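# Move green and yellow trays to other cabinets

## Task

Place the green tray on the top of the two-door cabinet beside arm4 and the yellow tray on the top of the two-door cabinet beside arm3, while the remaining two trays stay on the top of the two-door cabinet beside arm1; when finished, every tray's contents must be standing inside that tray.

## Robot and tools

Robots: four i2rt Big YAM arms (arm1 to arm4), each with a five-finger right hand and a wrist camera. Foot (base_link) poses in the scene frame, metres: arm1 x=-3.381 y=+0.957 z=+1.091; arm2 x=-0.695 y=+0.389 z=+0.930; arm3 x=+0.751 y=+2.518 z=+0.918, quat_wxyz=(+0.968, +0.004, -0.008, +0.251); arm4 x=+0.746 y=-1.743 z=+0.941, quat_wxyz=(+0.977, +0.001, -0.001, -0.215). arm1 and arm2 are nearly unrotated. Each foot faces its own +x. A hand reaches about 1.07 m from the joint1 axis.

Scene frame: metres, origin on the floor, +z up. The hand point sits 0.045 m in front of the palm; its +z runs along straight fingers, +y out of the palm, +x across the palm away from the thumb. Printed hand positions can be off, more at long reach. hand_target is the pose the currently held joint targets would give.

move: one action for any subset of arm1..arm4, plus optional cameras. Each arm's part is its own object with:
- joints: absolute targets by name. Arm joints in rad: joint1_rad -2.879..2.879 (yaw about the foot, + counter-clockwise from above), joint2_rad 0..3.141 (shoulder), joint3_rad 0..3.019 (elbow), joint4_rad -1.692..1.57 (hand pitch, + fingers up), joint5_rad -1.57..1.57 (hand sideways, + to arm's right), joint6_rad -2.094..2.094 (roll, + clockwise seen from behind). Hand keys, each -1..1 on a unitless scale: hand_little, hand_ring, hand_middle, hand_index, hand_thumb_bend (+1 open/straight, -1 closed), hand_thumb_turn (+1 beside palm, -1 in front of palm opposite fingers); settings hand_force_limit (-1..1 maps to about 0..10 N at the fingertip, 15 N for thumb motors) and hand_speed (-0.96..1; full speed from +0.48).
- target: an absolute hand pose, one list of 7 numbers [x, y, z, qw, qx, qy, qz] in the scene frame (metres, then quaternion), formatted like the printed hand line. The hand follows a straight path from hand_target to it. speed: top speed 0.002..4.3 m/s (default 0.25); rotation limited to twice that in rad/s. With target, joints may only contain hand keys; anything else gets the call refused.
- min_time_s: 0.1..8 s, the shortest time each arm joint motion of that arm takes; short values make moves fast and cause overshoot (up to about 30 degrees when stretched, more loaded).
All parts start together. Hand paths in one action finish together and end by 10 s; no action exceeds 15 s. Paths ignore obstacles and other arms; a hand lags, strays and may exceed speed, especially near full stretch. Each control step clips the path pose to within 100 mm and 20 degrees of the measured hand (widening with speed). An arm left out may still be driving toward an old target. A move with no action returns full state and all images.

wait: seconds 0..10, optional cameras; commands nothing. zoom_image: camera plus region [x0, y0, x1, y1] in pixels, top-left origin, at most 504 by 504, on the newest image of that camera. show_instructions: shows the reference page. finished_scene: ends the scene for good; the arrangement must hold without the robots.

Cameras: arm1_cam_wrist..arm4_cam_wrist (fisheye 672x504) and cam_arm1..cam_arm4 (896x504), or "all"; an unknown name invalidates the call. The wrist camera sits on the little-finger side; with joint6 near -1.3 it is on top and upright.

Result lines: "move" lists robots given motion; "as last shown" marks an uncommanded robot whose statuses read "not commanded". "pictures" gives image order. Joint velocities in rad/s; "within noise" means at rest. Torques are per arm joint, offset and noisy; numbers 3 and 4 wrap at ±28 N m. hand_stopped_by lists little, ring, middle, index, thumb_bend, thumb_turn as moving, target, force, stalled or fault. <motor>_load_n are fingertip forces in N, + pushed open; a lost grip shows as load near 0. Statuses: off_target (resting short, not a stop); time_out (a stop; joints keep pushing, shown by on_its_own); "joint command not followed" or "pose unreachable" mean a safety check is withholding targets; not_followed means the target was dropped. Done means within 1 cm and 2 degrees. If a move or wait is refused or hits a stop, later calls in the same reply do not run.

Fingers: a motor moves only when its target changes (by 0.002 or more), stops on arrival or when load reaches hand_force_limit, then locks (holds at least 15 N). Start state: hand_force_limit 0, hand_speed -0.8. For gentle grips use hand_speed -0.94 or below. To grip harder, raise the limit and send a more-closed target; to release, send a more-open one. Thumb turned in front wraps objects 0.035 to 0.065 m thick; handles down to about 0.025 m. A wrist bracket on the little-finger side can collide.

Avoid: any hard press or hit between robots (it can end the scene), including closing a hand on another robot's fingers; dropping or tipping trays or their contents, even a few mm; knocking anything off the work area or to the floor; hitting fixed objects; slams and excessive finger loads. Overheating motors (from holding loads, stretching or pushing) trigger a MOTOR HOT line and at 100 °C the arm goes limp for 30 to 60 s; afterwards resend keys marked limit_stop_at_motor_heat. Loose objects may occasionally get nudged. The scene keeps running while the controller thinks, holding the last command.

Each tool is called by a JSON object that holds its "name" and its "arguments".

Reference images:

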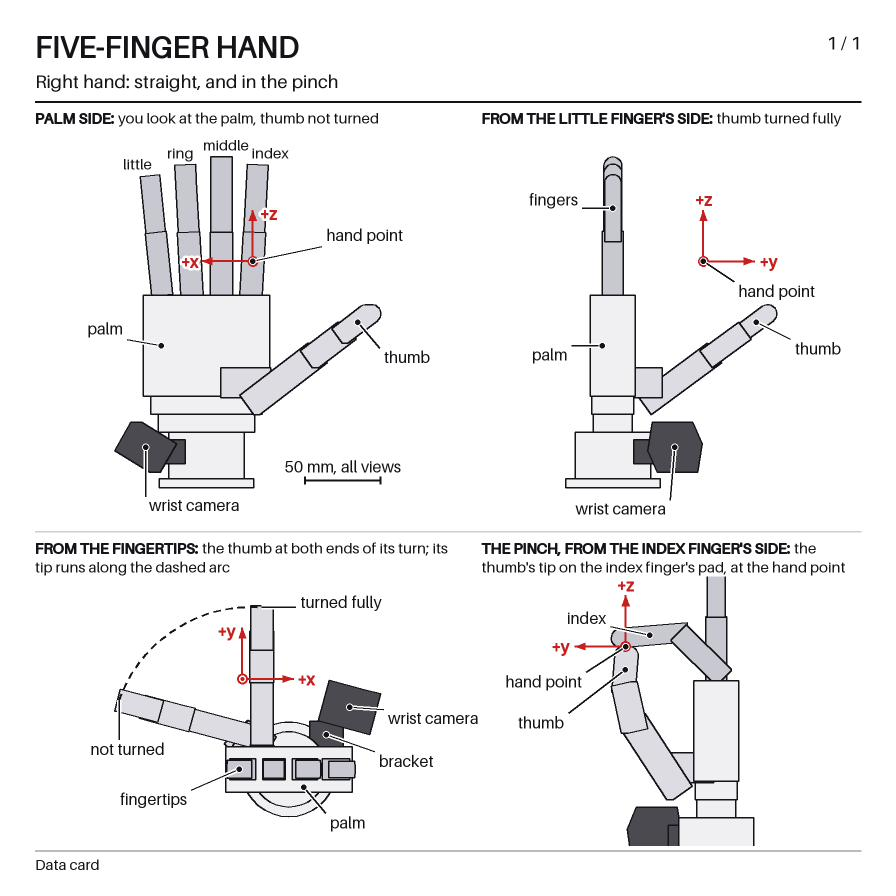

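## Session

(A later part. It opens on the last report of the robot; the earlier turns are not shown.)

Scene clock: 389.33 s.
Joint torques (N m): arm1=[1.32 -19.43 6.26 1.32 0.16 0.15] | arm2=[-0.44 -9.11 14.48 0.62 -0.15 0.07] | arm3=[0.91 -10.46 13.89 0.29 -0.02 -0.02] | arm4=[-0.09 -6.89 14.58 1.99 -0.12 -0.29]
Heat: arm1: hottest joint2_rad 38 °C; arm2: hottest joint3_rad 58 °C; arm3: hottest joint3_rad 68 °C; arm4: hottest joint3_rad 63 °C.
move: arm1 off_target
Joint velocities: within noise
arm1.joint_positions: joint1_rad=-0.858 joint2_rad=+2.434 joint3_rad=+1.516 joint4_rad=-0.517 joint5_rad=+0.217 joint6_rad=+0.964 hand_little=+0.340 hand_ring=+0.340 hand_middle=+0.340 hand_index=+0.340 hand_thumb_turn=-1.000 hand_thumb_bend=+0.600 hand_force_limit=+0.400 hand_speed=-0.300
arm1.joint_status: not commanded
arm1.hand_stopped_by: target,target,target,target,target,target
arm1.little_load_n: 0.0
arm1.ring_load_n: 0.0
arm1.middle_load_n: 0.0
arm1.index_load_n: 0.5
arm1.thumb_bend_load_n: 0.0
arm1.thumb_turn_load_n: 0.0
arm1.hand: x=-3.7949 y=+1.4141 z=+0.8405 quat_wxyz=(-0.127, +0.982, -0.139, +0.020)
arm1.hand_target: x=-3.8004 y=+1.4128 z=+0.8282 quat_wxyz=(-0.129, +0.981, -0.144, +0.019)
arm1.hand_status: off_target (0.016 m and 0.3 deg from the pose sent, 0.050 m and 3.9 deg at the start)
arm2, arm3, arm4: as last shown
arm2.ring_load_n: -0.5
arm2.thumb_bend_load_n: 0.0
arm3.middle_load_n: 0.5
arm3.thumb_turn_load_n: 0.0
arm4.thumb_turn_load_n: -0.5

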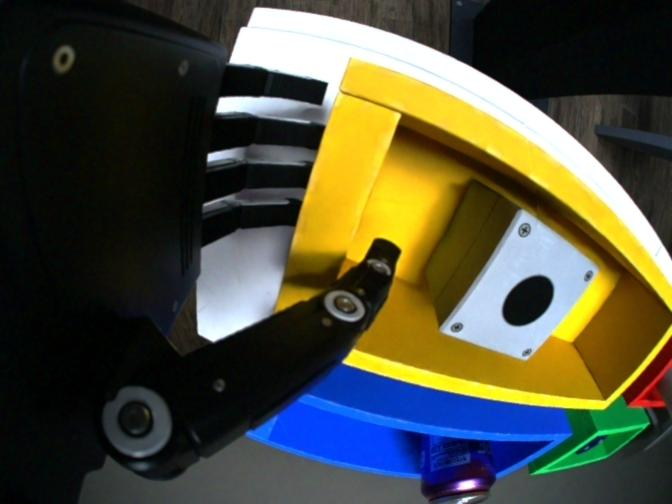

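{"name": "move", "arguments": {"arm1": {"target": [-3.8055, 1.4075, 0.812, -0.1295, 0.9836, -0.1242, 0.0164], "speed": 0.08}, "cameras": ["arm1_cam_wrist", "cam_arm1"]}}

{"name": "zoom_image", "arguments": {"camera": "arm1_cam_wrist", "region": [200, 30, 480, 310]}}

{"name": "zoom_image", "arguments": {"camera": "cam_arm1", "region": [600, 220, 760, 340]}}

Scene clock: 396.10 s.
Joint torques (N m): arm1=[1.32 -19.02 6.82 1.28 0.02 -0.17] | arm2=[-0.15 -8.94 14.27 0.77 -0.14 0.08] | arm3=[0.85 -10.58 13.87 0.29 -0.01 -0.03] | arm4=[-0.5 -6.77 14.48 2.06 -0.11 -0.27]
Heat: arm1: hottest joint2_rad 38 °C; arm2: hottest joint3_rad 58 °C; arm3: hottest joint3_rad 68 °C; arm4: hottest joint3_rad 63 °C.
move: arm1 off_target
Joint velocities: within noise
arm1.joint_positions: joint1_rad=-0.848 joint2_rad=+2.461 joint3_rad=+1.516 joint4_rad=-0.486 joint5_rad=+0.217 joint6_rad=+0.964 hand_little=+0.340 hand_ring=+0.340 hand_middle=+0.340 hand_index=+0.340 hand_thumb_turn=-1.000 hand_thumb_bend=+0.600 hand_force_limit=+0.400 hand_speed=-0.300
arm1.joint_status: not commanded
arm1.hand_stopped_by: target,target,target,target,target,target
arm1.little_load_n: 0.0
arm1.ring_load_n: 0.0
arm1.middle_load_n: 0.0
arm1.index_load_n: 0.0
arm1.thumb_bend_load_n: 0.0
arm1.thumb_turn_load_n: 0.0
arm1.hand: x=-3.7983 y=+1.4079 z=+0.8251 quat_wxyz=(-0.128, +0.983, -0.134, +0.018)
arm1.hand_target: x=-3.8051 y=+1.4072 z=+0.8126 quat_wxyz=(-0.130, +0.984, -0.124, +0.016)
arm1.hand_status: off_target (0.015 m and 1.1 deg from the pose sent, 0.031 m and 1.8 deg at the start)
arm2, arm3, arm4: as last shown
arm2.ring_load_n: 0.0
arm3.middle_load_n: 0.0
arm4.thumb_turn_load_n: 0.0

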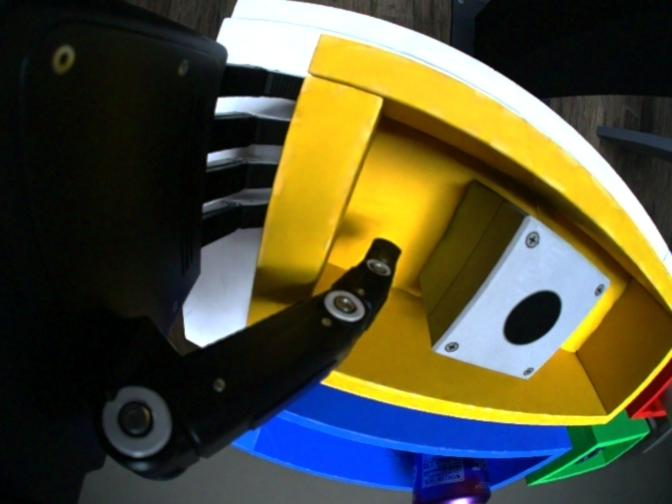

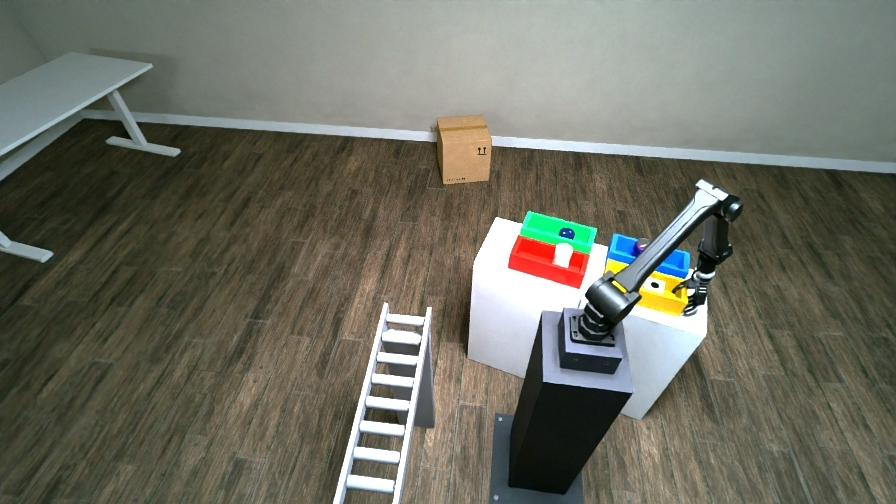

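Scaled by 1.800 from the camera's image (finer frame: 960x720).

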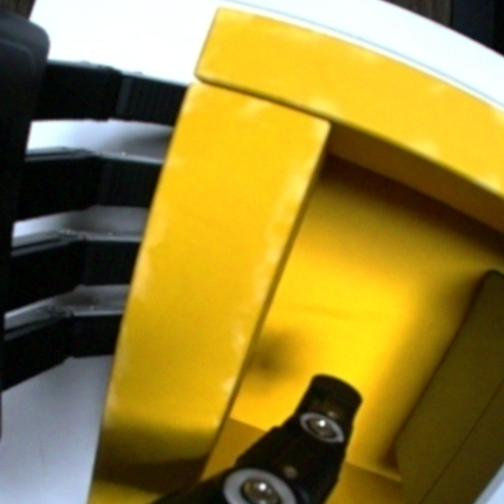

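Scaled by 3.150 from the camera's image (finer frame: 1280x720).

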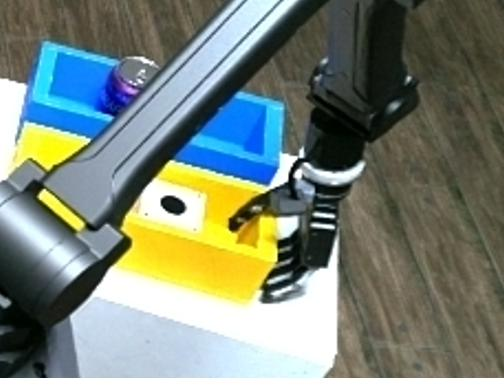

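{"name": "move", "arguments": {"arm1": {"joints": {"hand_force_limit": -0.6, "hand_speed": -0.92, "hand_index": 0.0, "hand_middle": 0.0, "hand_ring": 0.0, "hand_little": -0.1}}}}

{"name": "move", "arguments": {"arm1": {"joints": {"hand_force_limit": -0.5, "hand_speed": -0.9, "hand_thumb_bend": -0.6}}, "cameras": ["arm1_cam_wrist", "cam_arm1"]}}

{"name": "zoom_image", "arguments": {"camera": "arm1_cam_wrist", "region": [200, 30, 480, 310]}}

Scene clock: 400.10 s.
Joint torques (N m): arm1=[1.26 -18.96 6.75 1.06 -0.09 -0.16] | arm2=[-0.62 -9.17 14.42 0.62 -0.19 0.12] | arm3=[0.79 -10.52 13.89 0.25 -0.01 -0.03] | arm4=[-0.85 -6.89 14.64 1.99 -0.14 -0.28]
Heat: arm1: hottest joint2_rad 39 °C; arm2: hottest joint3_rad 58 °C; arm3: hottest joint3_rad 68 °C; arm4: hottest joint3_rad 63 °C.
move: arm1 off_target
Joint velocities: within noise
arm1.joint_positions: joint1_rad=-0.849 joint2_rad=+2.461 joint3_rad=+1.516 joint4_rad=-0.482 joint5_rad=+0.233 joint6_rad=+0.953 hand_little=-0.100 hand_ring=+0.050 hand_middle=+0.259 hand_index=+0.199 hand_thumb_turn=-1.000 hand_thumb_bend=+0.600 hand_force_limit=-0.600 hand_speed=-0.920
arm1.joint_status: hand_ring off_target (ended at +0.050, target +0.000); hand_middle off_target (ended at +0.259, target +0.000); hand_index off_target (ended at +0.199, target +0.000); the others done
arm1.hand_stopped_by: target,force,force,force,target,target
arm1.little_load_n: 0.0
arm1.ring_load_n: 2.5
arm1.middle_load_n: 0.0
arm1.index_load_n: 0.0
arm1.thumb_bend_load_n: 0.5
arm1.thumb_turn_load_n: 0.0
arm1.hand: x=-3.7956 y=+1.4111 z=+0.8248 quat_wxyz=(-0.135, +0.982, -0.130, +0.023)
arm1.hand_target: x=-3.8016 y=+1.4086 z=+0.8120 quat_wxyz=(-0.134, +0.983, -0.120, +0.022)
arm1.hand_status: not commanded
arm2, arm3, arm4: as last shown
arm2.thumb_bend_load_n: 0.5
arm4.little_load_n: 0.5
pictures: none

Scene clock: 405.13 s.
Joint torques (N m): arm1=[1.2 -19.02 6.78 1.07 -0.1 -0.11] | arm2=[-0.32 -9.64 14.39 0.79 -0.15 0.14] | arm3=[0.91 -10.52 13.89 0.27 -0.01 -0.03] | arm4=[-0.15 -6.71 14.63 2.09 -0.08 -0.28]
Heat: arm1: hottest joint2_rad 39 °C; arm2: hottest joint3_rad 58 °C; arm3: hottest joint3_rad 68 °C; arm4: hottest joint3_rad 63 °C.
move: arm1 off_target
Joint velocities: within noise
arm1.joint_positions: joint1_rad=-0.848 joint2_rad=+2.461 joint3_rad=+1.516 joint4_rad=-0.482 joint5_rad=+0.233 joint6_rad=+0.949 hand_little=-0.100 hand_ring=+0.050 hand_middle=+0.259 hand_index=+0.199 hand_thumb_turn=-1.000 hand_thumb_bend=+0.559 hand_force_limit=-0.500 hand_speed=-0.900
arm1.joint_status: hand_thumb_bend off_target (ended at +0.559, target -0.600); the others done
arm1.hand_stopped_by: target,force,force,force,force,target
arm1.little_load_n: 0.0
arm1.ring_load_n: 3.5
arm1.middle_load_n: 0.0
arm1.index_load_n: 0.0
arm1.thumb_bend_load_n: 3.5
arm1.thumb_turn_load_n: 0.5
arm1.hand: x=-3.7961 y=+1.4103 z=+0.8247 quat_wxyz=(-0.135, +0.982, -0.127, +0.023)
arm1.hand_target: x=-3.8023 y=+1.4080 z=+0.8120 quat_wxyz=(-0.134, +0.984, -0.119, +0.021)
arm1.hand_status: not commanded
arm2, arm3, arm4: as last shown
arm2.thumb_bend_load_n: 0.0
arm4.little_load_n: 0.0
arm4.thumb_bend_load_n: -0.5

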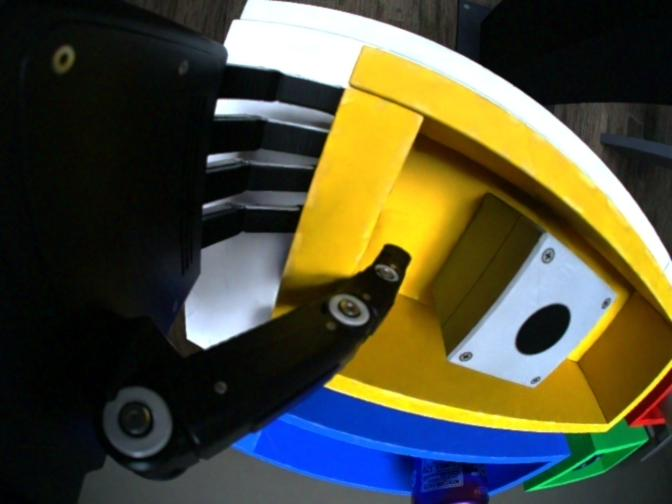

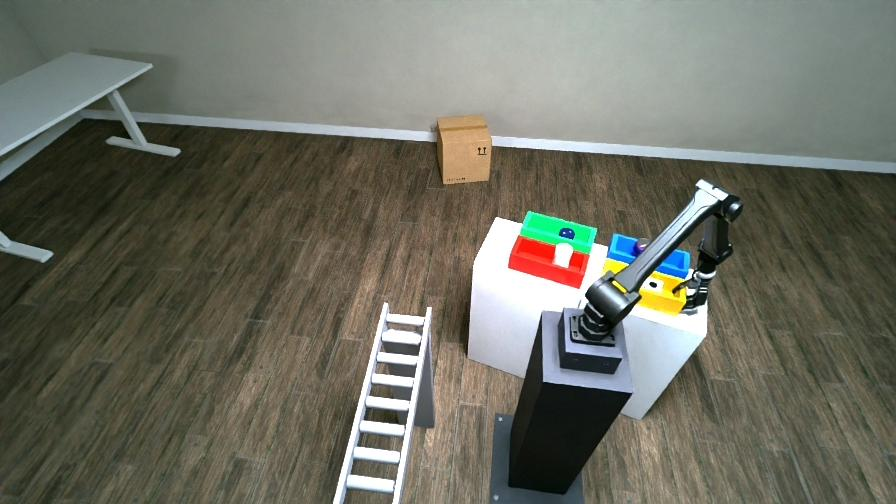

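Scaled by 1.800 from the camera's image (finer frame: 960x720).

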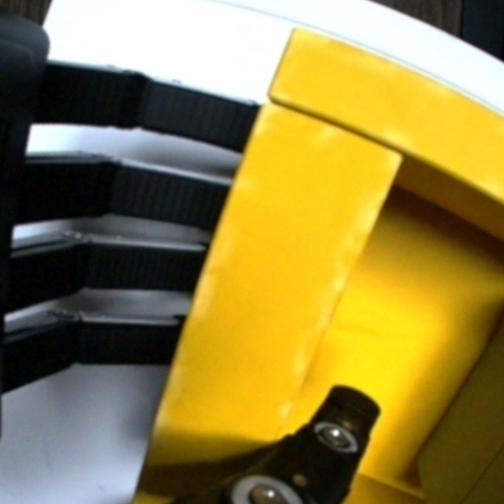

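{"name": "move", "arguments": {"arm1": {"target": [-3.803, 1.408, 0.835, -0.1514, 0.9802, -0.1240, 0.0190], "speed": 0.1, "joints": {"hand_speed": -0.3, "hand_thumb_bend": 0.65, "hand_index": 0.45, "hand_middle": 0.45, "hand_ring": 0.45, "hand_little": 0.45}}}}

{"name": "move", "arguments": {"arm1": {"target": [-3.8055, 1.400, 0.829, -0.1722, 0.9770, -0.1234, 0.0218], "speed": 0.1}, "cameras": ["arm1_cam_wrist"]}}

{"name": "zoom_image", "arguments": {"camera": "arm1_cam_wrist", "region": [200, 30, 480, 310]}}

Scene clock: 412.00 s.
Joint torques (N m): arm1=[1.26 -22.07 4.67 1.33 0.2 0.05] | arm2=[-0.79 -8.47 14.31 0.66 -0.17 0.09] | arm3=[0.85 -10.58 13.89 0.27 -0.02 -0.03] | arm4=[-0.5 -6.59 14.56 2.17 -0.12 -0.28]
Heat: arm1: hottest joint2_rad 39 °C; arm2: hottest joint3_rad 58 °C; arm3: hottest joint3_rad 68 °C; arm4: hottest joint3_rad 63 °C.
move: arm1 done
Joint velocities: within noise
arm1.joint_positions: joint1_rad=-0.838 joint2_rad=+2.441 joint3_rad=+1.499 joint4_rad=-0.476 joint5_rad=+0.239 joint6_rad=+0.959 hand_little=+0.450 hand_ring=+0.450 hand_middle=+0.450 hand_index=+0.450 hand_thumb_turn=-1.000 hand_thumb_bend=+0.650 hand_force_limit=-0.500 hand_speed=-0.300
arm1.joint_status: all done
arm1.hand_stopped_by: target,target,target,target,target,target
arm1.little_load_n: 0.0
arm1.ring_load_n: 0.0
arm1.middle_load_n: 0.0
arm1.index_load_n: 0.5
arm1.thumb_bend_load_n: 0.0
arm1.thumb_turn_load_n: 0.0
arm1.hand: x=-3.7996 y=+1.4075 z=+0.8324 quat_wxyz=(-0.141, +0.981, -0.128, +0.020)
arm1.hand_target: x=-3.8052 y=+1.4066 z=+0.8347 quat_wxyz=(-0.147, +0.981, -0.129, +0.015)
arm1.hand_status: done (0.004 m and 1.3 deg from the pose sent, 0.013 m and 2.0 deg at the start)
arm2.joint_positions: joint1_rad=+0.124 joint2_rad=+1.216 joint3_rad=+1.412 joint4_rad=-1.283 joint5_rad=+0.007 joint6_rad=-1.281 hand_little=+1.000 hand_ring=+1.000 hand_middle=+1.000 hand_index=+1.000 hand_thumb_turn=+1.000 hand_thumb_bend=+1.000 hand_force_limit=+0.000 hand_speed=-0.800
arm2.joint_status: not commanded
arm2.hand_stopped_by: target,target,target,target,target,target
arm2.little_load_n: 0.0
arm2.ring_load_n: 0.0
arm2.middle_load_n: 0.0
arm2.index_load_n: 0.0
arm2.thumb_bend_load_n: 0.0
arm2.thumb_turn_load_n: 0.0
arm2.hand: x=-1.1092 y=+0.4199 z=+1.2534 quat_wxyz=(-0.236, +0.122, +0.964, -0.029)
arm2.hand_target: x=-1.1116 y=+0.4143 z=+1.2764 quat_wxyz=(-0.254, +0.120, +0.959, -0.037)
arm2.hand_status: not commanded
arm3.joint_positions: joint1_rad=+0.139 joint2_rad=+1.261 joint3_rad=+1.467 joint4_rad=-1.314 joint5_rad=+0.077 joint6_rad=-1.169 hand_little=+1.000 hand_ring=+1.000 hand_middle=+1.000 hand_index=+1.000 hand_thumb_turn=+1.000 hand_thumb_bend=+1.000 hand_force_limit=+0.000 hand_speed=-0.800
arm3.joint_status: not commanded
arm3.hand_stopped_by: target,target,target,target,target,target
arm3.little_load_n: 0.0
arm3.ring_load_n: 0.0
arm3.middle_load_n: 0.0
arm3.index_load_n: 0.0
arm3.thumb_bend_load_n: 0.0
arm3.thumb_turn_load_n: 0.0
arm3.hand: x=+1.1144 y=+2.7189 z=+1.2551 quat_wxyz=(-0.087, +0.964, +0.109, +0.224)
arm3.hand_target: x=+1.1164 y=+2.7236 z=+1.2766 quat_wxyz=(-0.096, +0.959, +0.117, +0.238)
arm3.hand_status: not commanded
arm4.joint_positions: joint1_rad=+0.131 joint2_rad=+1.219 joint3_rad=+1.380 joint4_rad=-1.289 joint5_rad=+0.090 joint6_rad=-1.154 hand_little=+1.000 hand_ring=+1.000 hand_middle=+1.000 hand_index=+1.000 hand_thumb_turn=+1.000 hand_thumb_bend=+1.000 hand_force_limit=+0.000 hand_speed=-0.800
arm4.joint_status: not commanded
arm4.hand_stopped_by: target,target,target,target,target,target
arm4.little_load_n: 0.0
arm4.ring_load_n: 0.0
arm4.middle_load_n: 0.0
arm4.index_load_n: 0.0
arm4.thumb_bend_load_n: 0.0
arm4.thumb_turn_load_n: 0.0
arm4.hand: x=+1.1064 y=-1.9200 z=+1.2512 quat_wxyz=(+0.030, +0.908, -0.353, +0.222)
arm4.hand_target: x=+1.1246 y=-1.9205 z=+1.2760 quat_wxyz=(+0.026, +0.906, -0.337, +0.254)
arm4.hand_status: not commanded
pictures: none

Scene clock: 413.20 s.
Joint torques (N m): arm1=[1.14 -22.07 4.46 1.39 0.26 0.12] | arm2=[-0.38 -8.64 14.37 0.77 -0.21 0.1] | arm3=[0.85 -10.52 13.87 0.27 -0.01 -0.03] | arm4=[-0.56 -6.48 14.46 2.07 -0.11 -0.3]
Heat: arm1: hottest joint2_rad 39 °C; arm2: hottest joint3_rad 58 °C; arm3: hottest joint3_rad 68 °C; arm4: hottest joint3_rad 63 °C.
move: arm1 done
Joint velocities: within noise
arm1.joint_positions: joint1_rad=-0.798 joint2_rad=+2.440 joint3_rad=+1.465 joint4_rad=-0.425 joint5_rad=+0.289 joint6_rad=+0.959 hand_little=+0.450 hand_ring=+0.450 hand_middle=+0.450 hand_index=+0.450 hand_thumb_turn=-1.000 hand_thumb_bend=+0.650 hand_force_limit=-0.500 hand_speed=-0.300
arm1.joint_status: not commanded
arm1.hand_stopped_by: target,target,target,target,target,target
arm1.little_load_n: 0.0
arm1.ring_load_n: 0.0
arm1.middle_load_n: 0.0
arm1.index_load_n: 0.0
arm1.thumb_bend_load_n: 0.0
arm1.thumb_turn_load_n: 0.0
arm1.hand: x=-3.8061 y=+1.3939 z=+0.8258 quat_wxyz=(-0.166, +0.979, -0.112, +0.027)
arm1.hand_target: x=-3.8116 y=+1.3952 z=+0.8298 quat_wxyz=(-0.173, +0.978, -0.117, +0.020)
arm1.hand_status: done (0.007 m and 1.7 deg from the pose sent, 0.010 m and 3.7 deg at the start)
arm2, arm3, arm4: as last shown

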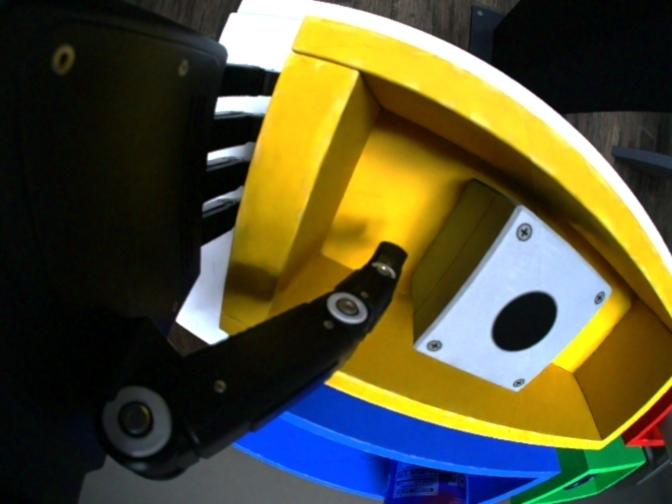

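Scaled by 1.800 from the camera's image (finer frame: 960x720).

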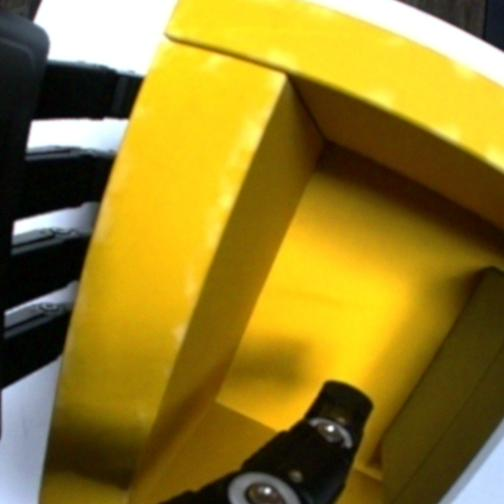

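{"name": "move", "arguments": {"arm1": {"joints": {"hand_force_limit": -0.6, "hand_speed": -0.9, "hand_thumb_bend": -0.6}}, "cameras": ["arm1_cam_wrist"]}}

{"name": "zoom_image", "arguments": {"camera": "arm1_cam_wrist", "region": [200, 30, 480, 310]}}

Scene clock: 420.47 s.
Joint torques (N m): arm1=[0.44 -22.01 4.63 1.37 0.26 0.13] | arm2=[-0.44 -9.47 14.24 0.57 -0.16 0.11] | arm3=[0.91 -10.58 13.89 0.28 -0.01 -0.03] | arm4=[-0.91 -7.06 14.63 2.17 -0.11 -0.3]
Heat: arm1: hottest joint2_rad 39 °C; arm2: hottest joint3_rad 58 °C; arm3: hottest joint3_rad 69 °C; arm4: hottest joint3_rad 63 °C.
move: arm1 off_target
Joint velocities: within noise
arm1.joint_positions: joint1_rad=-0.794 joint2_rad=+2.440 joint3_rad=+1.462 joint4_rad=-0.425 joint5_rad=+0.289 joint6_rad=+0.952 hand_little=+0.450 hand_ring=+0.450 hand_middle=+0.450 hand_index=+0.450 hand_thumb_turn=-1.000 hand_thumb_bend=-0.026 hand_force_limit=-0.600 hand_speed=-0.900
arm1.joint_status: hand_thumb_bend off_target (ended at -0.026, target -0.600); the others done
arm1.hand_stopped_by: target,target,target,target,force,target
arm1.little_load_n: 0.0
arm1.ring_load_n: 0.0
arm1.middle_load_n: 0.5
arm1.index_load_n: 0.5
arm1.thumb_bend_load_n: 3.0
arm1.thumb_turn_load_n: 0.5
arm1.hand: x=-3.8065 y=+1.3903 z=+0.8249 quat_wxyz=(-0.165, +0.980, -0.105, +0.028)
arm1.hand_target: x=-3.8112 y=+1.3949 z=+0.8297 quat_wxyz=(-0.173, +0.978, -0.113, +0.021)
arm1.hand_status: not commanded
arm2, arm3, arm4: as last shown

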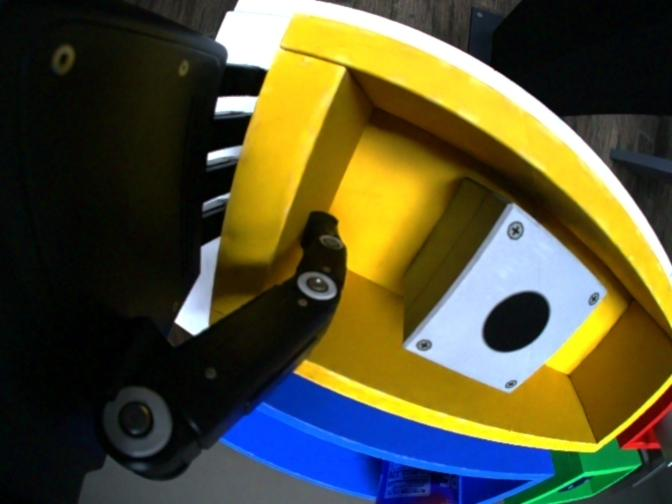

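Scaled by 1.800 from the camera's image (finer frame: 960x720).

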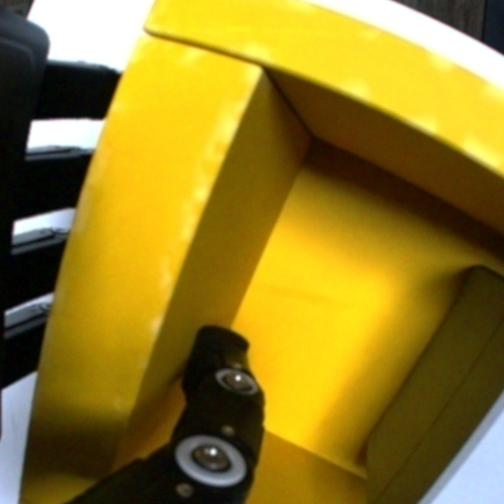

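{"name": "move", "arguments": {"arm1": {"joints": {"hand_force_limit": -0.6, "hand_speed": -0.92, "hand_index": 0.1, "hand_middle": 0.1, "hand_ring": 0.1, "hand_little": 0.0}}}}

{"name": "move", "arguments": {"arm1": {"joints": {"hand_force_limit": 0.6, "hand_speed": -0.93, "hand_thumb_bend": -0.62}}, "cameras": ["arm1_cam_wrist"]}}

Scene clock: 423.37 s.
Joint torques (N m): arm1=[0.62 -22.01 4.64 1.33 0.21 0.12] | arm2=[-0.38 -8.82 14.45 0.79 -0.16 0.07] | arm3=[0.85 -10.58 13.89 0.27 -0.01 -0.03] | arm4=[-0.21 -6.83 14.63 2.07 -0.12 -0.25]
Heat: arm1: hottest joint2_rad 38 °C; arm2: hottest joint3_rad 58 °C; arm3: hottest joint3_rad 69 °C; arm4: hottest joint3_rad 63 °C.
move: arm1 off_target
Joint velocities: within noise
arm1.joint_positions: joint1_rad=-0.794 joint2_rad=+2.440 joint3_rad=+1.462 joint4_rad=-0.424 joint5_rad=+0.291 joint6_rad=+0.949 hand_little=+0.265 hand_ring=+0.369 hand_middle=+0.436 hand_index=+0.429 hand_thumb_turn=-1.000 hand_thumb_bend=-0.025 hand_force_limit=-0.600 hand_speed=-0.920
arm1.joint_status: hand_little off_target (ended at +0.265, target +0.000); hand_ring off_target (ended at +0.369, target +0.100); hand_middle off_target (ended at +0.436, target +0.100); hand_index off_target (ended at +0.429, target +0.100); the others done
arm1.hand_stopped_by: force,force,force,force,force,target
arm1.little_load_n: 2.0
arm1.ring_load_n: 1.5
arm1.middle_load_n: 0.5
arm1.index_load_n: 1.5
arm1.thumb_bend_load_n: 5.5
arm1.thumb_turn_load_n: 1.5
arm1.hand: x=-3.8064 y=+1.3907 z=+0.8249 quat_wxyz=(-0.166, +0.980, -0.104, +0.029)
arm1.hand_target: x=-3.8110 y=+1.3949 z=+0.8297 quat_wxyz=(-0.173, +0.978, -0.112, +0.021)
arm1.hand_status: not commanded
arm2, arm3, arm4: as last shown
pictures: none

Scene clock: 424.27 s.
Joint torques (N m): arm1=[0.5 -21.95 4.63 1.35 0.14 0.12] | arm2=[-0.85 -9.29 14.19 0.77 -0.17 0.09] | arm3=[0.91 -10.58 13.89 0.28 -0.02 -0.03] | arm4=[-0.79 -6.71 14.58 1.98 -0.1 -0.31]
Heat: arm1: hottest joint2_rad 38 °C; arm2: hottest joint3_rad 58 °C; arm3: hottest joint3_rad 69 °C; arm4: hottest joint3_rad 63 °C.
move: arm1 off_target
Joint velocities: within noise
arm1.joint_positions: joint1_rad=-0.794 joint2_rad=+2.440 joint3_rad=+1.462 joint4_rad=-0.424 joint5_rad=+0.293 joint6_rad=+0.949 hand_little=+0.265 hand_ring=+0.369 hand_middle=+0.436 hand_index=+0.429 hand_thumb_turn=-1.000 hand_thumb_bend=-0.073 hand_force_limit=+0.600 hand_speed=-0.930
arm1.joint_status: hand_thumb_bend off_target (ended at -0.073, target -0.620); the others done
arm1.hand_stopped_by: force,force,force,force,force,target
arm1.little_load_n: 3.0
arm1.ring_load_n: 2.0
arm1.middle_load_n: 1.0
arm1.index_load_n: 2.5
arm1.thumb_bend_load_n: 12.0
arm1.thumb_turn_load_n: 1.0
arm1.hand: x=-3.8061 y=+1.3910 z=+0.8249 quat_wxyz=(-0.166, +0.980, -0.104, +0.029)
arm1.hand_target: x=-3.8111 y=+1.3948 z=+0.8297 quat_wxyz=(-0.173, +0.978, -0.112, +0.021)
arm1.hand_status: not commanded
arm2, arm3, arm4: as last shown

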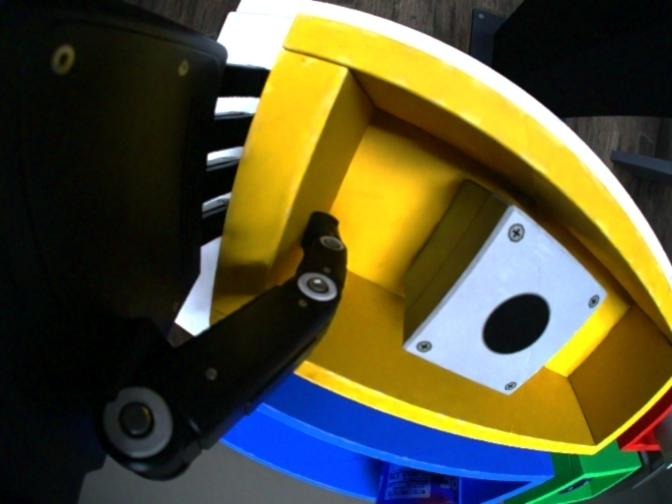

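{"name": "move", "arguments": {"arm1": {"target": [-3.8100, 1.395, 0.855, -0.1730, 0.9780, -0.1130, 0.0210], "speed": 0.06}, "cameras": ["arm1_cam_wrist", "cam_arm1"]}}

{"name": "zoom_image", "arguments": {"camera": "cam_arm1", "region": [580, 220, 740, 340]}}

Scene clock: 426.47 s.
Joint torques (N m): arm1=[0.44 -24.35 5.03 0.06 0.04 0.1] | arm2=[-0.56 -9.11 14.38 0.65 -0.16 0.12] | arm3=[0.91 -10.58 13.89 0.28 -0.01 -0.03] | arm4=[-0.09 -6.83 14.54 2.02 -0.11 -0.31]
Heat: arm1: hottest joint2_rad 38 °C; arm2: hottest joint3_rad 58 °C; arm3: hottest joint3_rad 69 °C; arm4: hottest joint3_rad 64 °C.
move: arm1 off_target
Joint velocities: within noise
arm1.joint_positions: joint1_rad=-0.795 joint2_rad=+2.418 joint3_rad=+1.438 joint4_rad=-0.428 joint5_rad=+0.305 joint6_rad=+0.961 hand_little=+0.264 hand_ring=+0.369 hand_middle=+0.436 hand_index=+0.429 hand_thumb_turn=-1.000 hand_thumb_bend=-0.073 hand_force_limit=+0.600 hand_speed=-0.930
arm1.joint_status: not commanded
arm1.hand_stopped_by: force,force,force,force,force,target
arm1.little_load_n: 1.0
arm1.ring_load_n: 1.5
arm1.middle_load_n: 2.5
arm1.index_load_n: 5.0
arm1.thumb_bend_load_n: 12.0
arm1.thumb_turn_load_n: 2.0
arm1.hand: x=-3.7992 y=+1.3886 z=+0.8311 quat_wxyz=(-0.169, +0.979, -0.111, +0.035)
arm1.hand_target: x=-3.8085 y=+1.3972 z=+0.8536 quat_wxyz=(-0.176, +0.977, -0.119, +0.023)
arm1.hand_status: off_target (0.027 m and 1.7 deg from the pose sent, 0.031 m and 1.6 deg at the start)
arm2, arm3, arm4: as last shown
arm2.index_load_n: 0.5
arm3.index_load_n: -0.5

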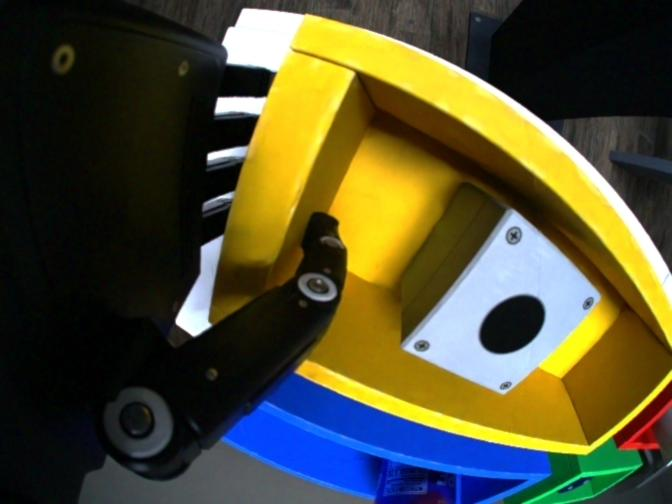

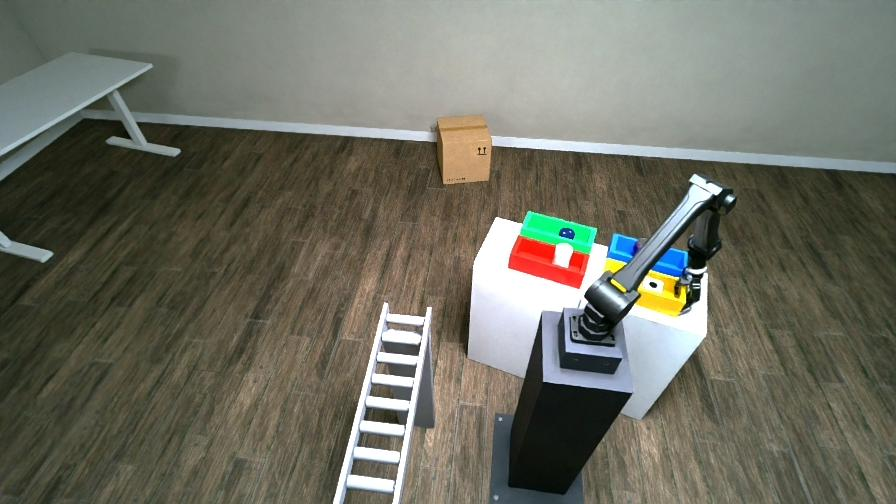

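Scaled by 3.150 from the camera's image (finer frame: 1280x720).

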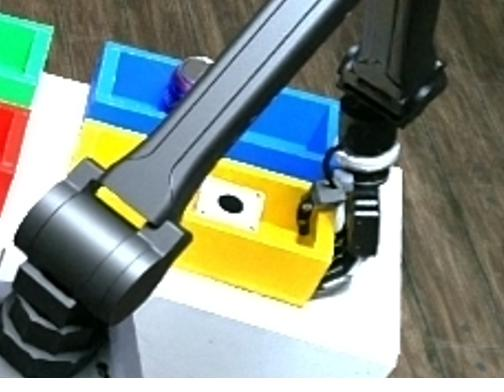

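{"name": "move", "arguments": {"arm1": {"target": [-3.8100, 1.397, 0.880, -0.1730, 0.9780, -0.1130, 0.0210], "speed": 0.06}, "cameras": ["arm1_cam_wrist", "cam_arm1"]}}

{"name": "zoom_image", "arguments": {"camera": "cam_arm1", "region": [580, 220, 740, 340]}}

Scene clock: 428.63 s.
Joint torques (N m): arm1=[0.38 -24.29 5.29 -0.06 -0.29 -0.03] | arm2=[-0.38 -9.11 14.3 0.64 -0.18 0.1] | arm3=[0.91 -10.52 13.89 0.27 -0.02 -0.03] | arm4=[-0.21 -7.18 14.58 2.03 -0.12 -0.29]
Heat: arm1: hottest joint2_rad 38 °C; arm2: hottest joint3_rad 58 °C; arm3: hottest joint3_rad 69 °C; arm4: hottest joint3_rad 64 °C.
move: arm1 off_target
Joint velocities: within noise
arm1.joint_positions: joint1_rad=-0.795 joint2_rad=+2.369 joint3_rad=+1.430 joint4_rad=-0.465 joint5_rad=+0.308 joint6_rad=+0.961 hand_little=+0.264 hand_ring=+0.369 hand_middle=+0.437 hand_index=+0.429 hand_thumb_turn=-1.000 hand_thumb_bend=-0.072 hand_force_limit=+0.600 hand_speed=-0.930
arm1.joint_status: not commanded
arm1.hand_stopped_by: force,force,force,force,force,target
arm1.little_load_n: 1.0
arm1.ring_load_n: 3.5
arm1.middle_load_n: 5.0
arm1.index_load_n: 6.0
arm1.thumb_bend_load_n: 20.5
arm1.thumb_turn_load_n: 3.5
arm1.hand: x=-3.8014 y=+1.3918 z=+0.8562 quat_wxyz=(-0.171, +0.978, -0.111, +0.034)
arm1.hand_target: x=-3.8097 y=+1.3978 z=+0.8790 quat_wxyz=(-0.174, +0.978, -0.113, +0.022)
arm1.hand_status: off_target (0.026 m and 1.6 deg from the pose sent, 0.051 m and 1.7 deg at the start)
arm2, arm3, arm4: as last shown
arm2.index_load_n: 0.0
arm3.index_load_n: 0.0

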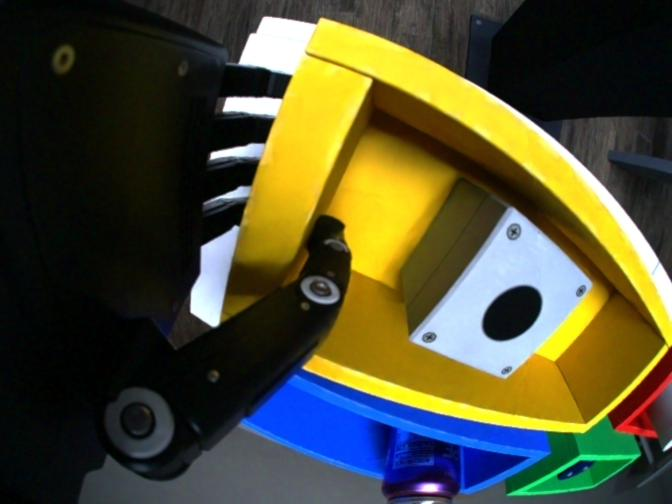

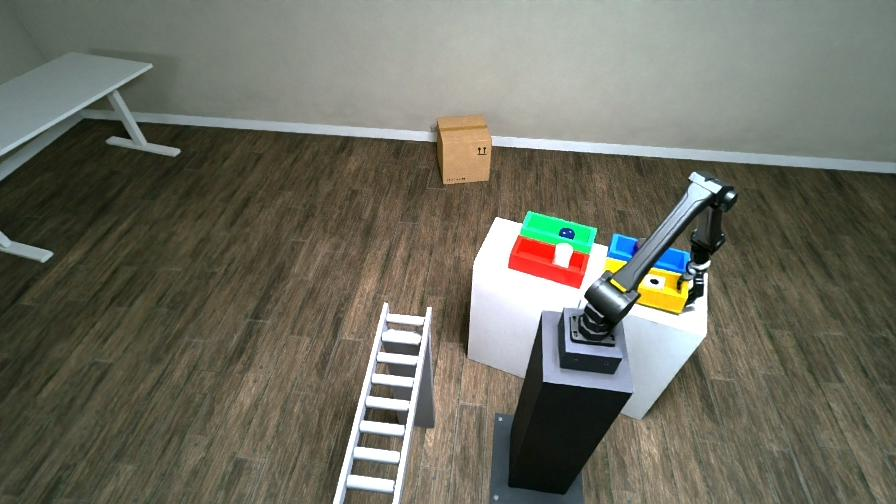

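Scaled by 3.150 from the camera's image (finer frame: 1280x720).

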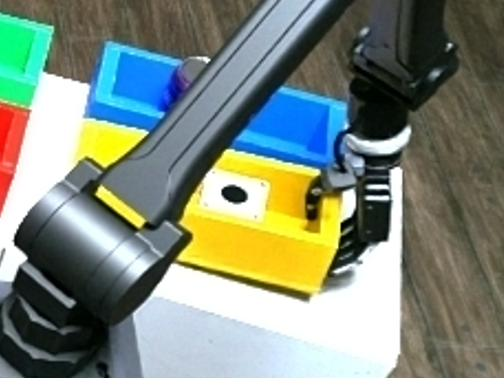

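{"name": "move", "arguments": {"arm1": {"target": [-3.8100, 1.397, 0.895, -0.1730, 0.9780, -0.1130, 0.0210], "speed": 0.06}, "cameras": ["arm1_cam_wrist", "cam_arm1"]}}

{"name": "zoom_image", "arguments": {"camera": "cam_arm1", "region": [580, 220, 740, 340]}}

Scene clock: 437.93 s.
Joint torques (N m): arm1=[0.44 -24.35 5.57 -0.17 -0.44 -0.03] | arm2=[-0.15 -9.47 14.48 0.61 -0.18 0.14] | arm3=[0.85 -10.52 13.89 0.27 -0.01 -0.02] | arm4=[-0.56 -6.77 14.64 2.09 -0.13 -0.3]
Heat: arm1: hottest joint2_rad 40 °C; arm2: hottest joint3_rad 59 °C; arm3: hottest joint3_rad 69 °C; arm4: hottest joint3_rad 64 °C.
move: arm1 off_target
Joint velocities: within noise
arm1.joint_positions: joint1_rad=-0.795 joint2_rad=+2.342 joint3_rad=+1.421 joint4_rad=-0.486 joint5_rad=+0.308 joint6_rad=+0.961 hand_little=+0.264 hand_ring=+0.369 hand_middle=+0.437 hand_index=+0.429 hand_thumb_turn=-1.000 hand_thumb_bend=-0.072 hand_force_limit=+0.600 hand_speed=-0.930
arm1.joint_status: not commanded
arm1.hand_stopped_by: force,force,force,force,force,target
arm1.little_load_n: 1.0
arm1.ring_load_n: 3.0
arm1.middle_load_n: 5.5
arm1.index_load_n: 6.5
arm1.thumb_bend_load_n: 21.5
arm1.thumb_turn_load_n: 4.0
arm1.hand: x=-3.8005 y=+1.3908 z=+0.8690 quat_wxyz=(-0.170, +0.978, -0.111, +0.036)
arm1.hand_target: x=-3.8103 y=+1.3973 z=+0.8940 quat_wxyz=(-0.173, +0.978, -0.113, +0.021)
arm1.hand_status: off_target (0.028 m and 1.7 deg from the pose sent, 0.040 m and 1.6 deg at the start)
arm2, arm3, arm4: as last shown
arm2.thumb_bend_load_n: -0.5

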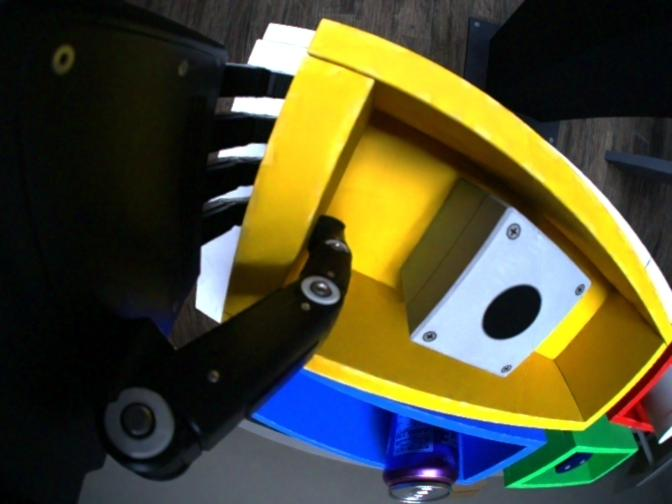

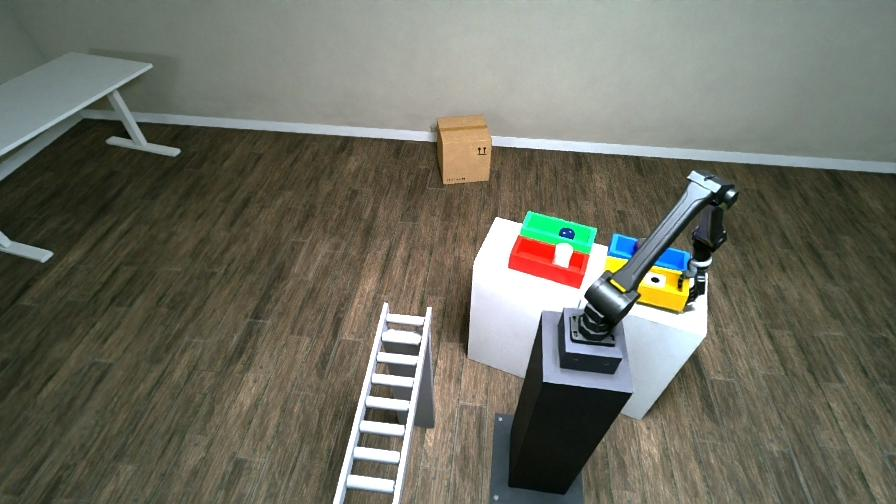

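Scaled by 3.150 from the camera's image (finer frame: 1280x720).

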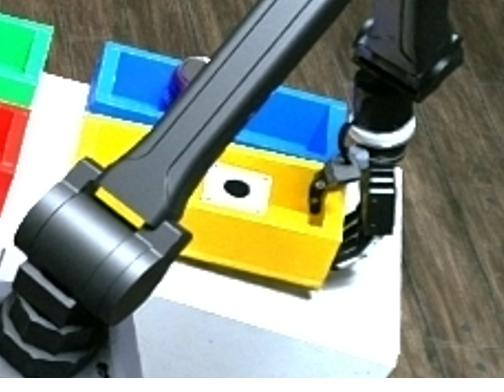

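{"name": "move", "arguments": {"arm1": {"target": [-3.8100, 1.397, 0.838, -0.1730, 0.9780, -0.1130, 0.0210], "speed": 0.04}, "cameras": ["arm1_cam_wrist"]}}

Scene clock: 446.97 s.
Joint torques (N m): arm1=[0.5 -20.42 7.06 1.09 -0.21 -0.03] | arm2=[-0.38 -9.41 14.42 0.72 -0.19 0.11] | arm3=[0.85 -10.58 13.89 0.27 -0.02 -0.03] | arm4=[-0.56 -6.77 14.5 2.14 -0.14 -0.3]
Heat: arm1: hottest joint2_rad 40 °C; arm2: hottest joint3_rad 59 °C; arm3: hottest joint3_rad 69 °C; arm4: hottest joint3_rad 64 °C.
move: arm1 off_target
Joint velocities: within noise
arm1.joint_positions: joint1_rad=-0.808 joint2_rad=+2.407 joint3_rad=+1.421 joint4_rad=-0.433 joint5_rad=+0.302 joint6_rad=+0.961 hand_little=+0.264 hand_ring=+0.369 hand_middle=+0.437 hand_index=+0.429 hand_thumb_turn=-1.000 hand_thumb_bend=-0.072 hand_force_limit=+0.600 hand_speed=-0.930
arm1.joint_status: not commanded
arm1.hand_stopped_by: force,force,force,force,force,target
arm1.little_load_n: 1.0
arm1.ring_load_n: 2.0
arm1.middle_load_n: 3.5
arm1.index_load_n: 6.0
arm1.thumb_bend_load_n: 12.5
arm1.thumb_turn_load_n: 2.5
arm1.hand: x=-3.7895 y=+1.3880 z=+0.8329 quat_wxyz=(-0.164, +0.979, -0.116, +0.039)
arm1.hand_target: x=-3.8038 y=+1.4014 z=+0.8383 quat_wxyz=(-0.173, +0.977, -0.119, +0.022)
arm1.hand_status: off_target (0.023 m and 2.4 deg from the pose sent, 0.033 m and 1.7 deg at the start)
arm2.joint_positions: joint1_rad=+0.124 joint2_rad=+1.216 joint3_rad=+1.412 joint4_rad=-1.283 joint5_rad=+0.007 joint6_rad=-1.281 hand_little=+1.000 hand_ring=+1.000 hand_middle=+1.000 hand_index=+1.000 hand_thumb_turn=+1.000 hand_thumb_bend=+1.000 hand_force_limit=+0.000 hand_speed=-0.800
arm2.joint_status: not commanded
arm2.hand_stopped_by: target,target,target,target,target,target
arm2.little_load_n: 0.0
arm2.ring_load_n: 0.0
arm2.middle_load_n: 0.0
arm2.index_load_n: 0.0
arm2.thumb_bend_load_n: -0.5
arm2.thumb_turn_load_n: 0.0
arm2.hand: x=-1.1092 y=+0.4199 z=+1.2534 quat_wxyz=(-0.236, +0.122, +0.964, -0.029)
arm2.hand_target: x=-1.1116 y=+0.4143 z=+1.2764 quat_wxyz=(-0.254, +0.120, +0.959, -0.037)
arm2.hand_status: not commanded
arm3.joint_positions: joint1_rad=+0.139 joint2_rad=+1.261 joint3_rad=+1.467 joint4_rad=-1.314 joint5_rad=+0.077 joint6_rad=-1.169 hand_little=+1.000 hand_ring=+1.000 hand_middle=+1.000 hand_index=+1.000 hand_thumb_turn=+1.000 hand_thumb_bend=+1.000 hand_force_limit=+0.000 hand_speed=-0.800
arm3.joint_status: not commanded
arm3.hand_stopped_by: target,target,target,target,target,target
arm3.little_load_n: 0.0
arm3.ring_load_n: 0.0
arm3.middle_load_n: 0.0
arm3.index_load_n: 0.0
arm3.thumb_bend_load_n: 0.0
arm3.thumb_turn_load_n: 0.0
arm3.hand: x=+1.1144 y=+2.7189 z=+1.2551 quat_wxyz=(-0.087, +0.964, +0.109, +0.224)
arm3.hand_target: x=+1.1164 y=+2.7236 z=+1.2766 quat_wxyz=(-0.096, +0.959, +0.117, +0.238)
arm3.hand_status: not commanded
arm4.joint_positions: joint1_rad=+0.131 joint2_rad=+1.219 joint3_rad=+1.380 joint4_rad=-1.289 joint5_rad=+0.090 joint6_rad=-1.154 hand_little=+1.000 hand_ring=+1.000 hand_middle=+1.000 hand_index=+1.000 hand_thumb_turn=+1.000 hand_thumb_bend=+1.000 hand_force_limit=+0.000 hand_speed=-0.800
arm4.joint_status: not commanded
arm4.hand_stopped_by: target,target,target,target,target,target
arm4.little_load_n: 0.0
arm4.ring_load_n: 0.0
arm4.middle_load_n: 0.0
arm4.index_load_n: 0.0
arm4.thumb_bend_load_n: 0.0
arm4.thumb_turn_load_n: 0.0
arm4.hand: x=+1.1064 y=-1.9200 z=+1.2512 quat_wxyz=(+0.030, +0.908, -0.353, +0.222)
arm4.hand_target: x=+1.1246 y=-1.9205 z=+1.2760 quat_wxyz=(+0.026, +0.906, -0.337, +0.254)
arm4.hand_status: not commanded

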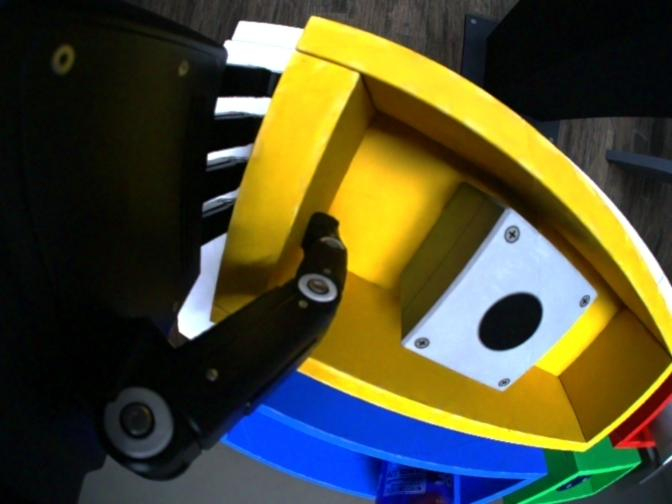

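{"name": "move", "arguments": {"arm1": {"target": [-3.796, 1.383, 0.826, -0.173, 0.978, -0.113, 0.021], "speed": 0.04}, "cameras": ["arm1_cam_wrist", "cam_arm1"]}}

Scene clock: 458.27 s.
Joint torques (N m): arm1=[1.2 -20.31 4.77 1.4 -0.19 -0.04] | arm2=[-0.85 -8.7 14.35 0.51 -0.25 0.09] | arm3=[0.85 -10.52 13.89 0.28 -0.01 -0.03] | arm4=[-0.03 -7.06 14.6 2.14 -0.13 -0.27]
Heat: arm1: hottest joint2_rad 40 °C; arm2: hottest joint3_rad 59 °C; arm3: hottest joint3_rad 69 °C; arm4: hottest joint3_rad 64 °C.
move: arm1 done
Joint velocities: within noise
arm1.joint_positions: joint1_rad=-0.806 joint2_rad=+2.407 joint3_rad=+1.390 joint4_rad=-0.376 joint5_rad=+0.300 joint6_rad=+0.961 hand_little=+0.264 hand_ring=+0.369 hand_middle=+0.437 hand_index=+0.429 hand_thumb_turn=-1.000 hand_thumb_bend=-0.072 hand_force_limit=+0.600 hand_speed=-0.930
arm1.joint_status: not commanded
arm1.hand_stopped_by: force,force,force,force,force,target
arm1.little_load_n: 1.0
arm1.ring_load_n: 1.5
arm1.middle_load_n: 2.0
arm1.index_load_n: 4.5
arm1.thumb_bend_load_n: 9.5
arm1.thumb_turn_load_n: 3.0
arm1.hand: x=-3.7887 y=+1.3853 z=+0.8275 quat_wxyz=(-0.172, +0.978, -0.117, +0.029)
arm1.hand_target: x=-3.7960 y=+1.3829 z=+0.8261 quat_wxyz=(-0.173, +0.978, -0.113, +0.021)
arm1.hand_status: done (0.008 m and 1.0 deg from the pose sent, 0.011 m and 2.4 deg at the start)
arm2, arm3, arm4: as last shown
arm2.thumb_bend_load_n: 0.0

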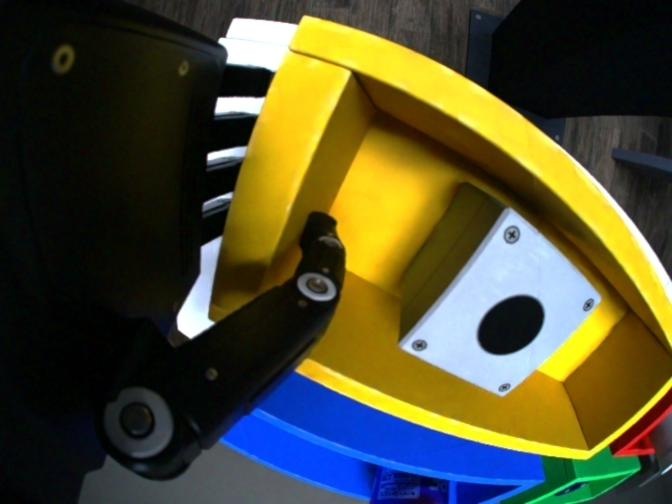

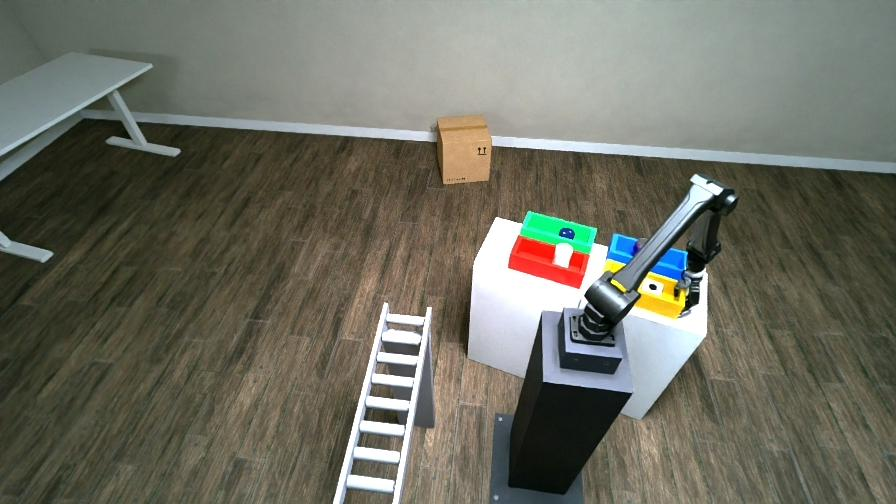

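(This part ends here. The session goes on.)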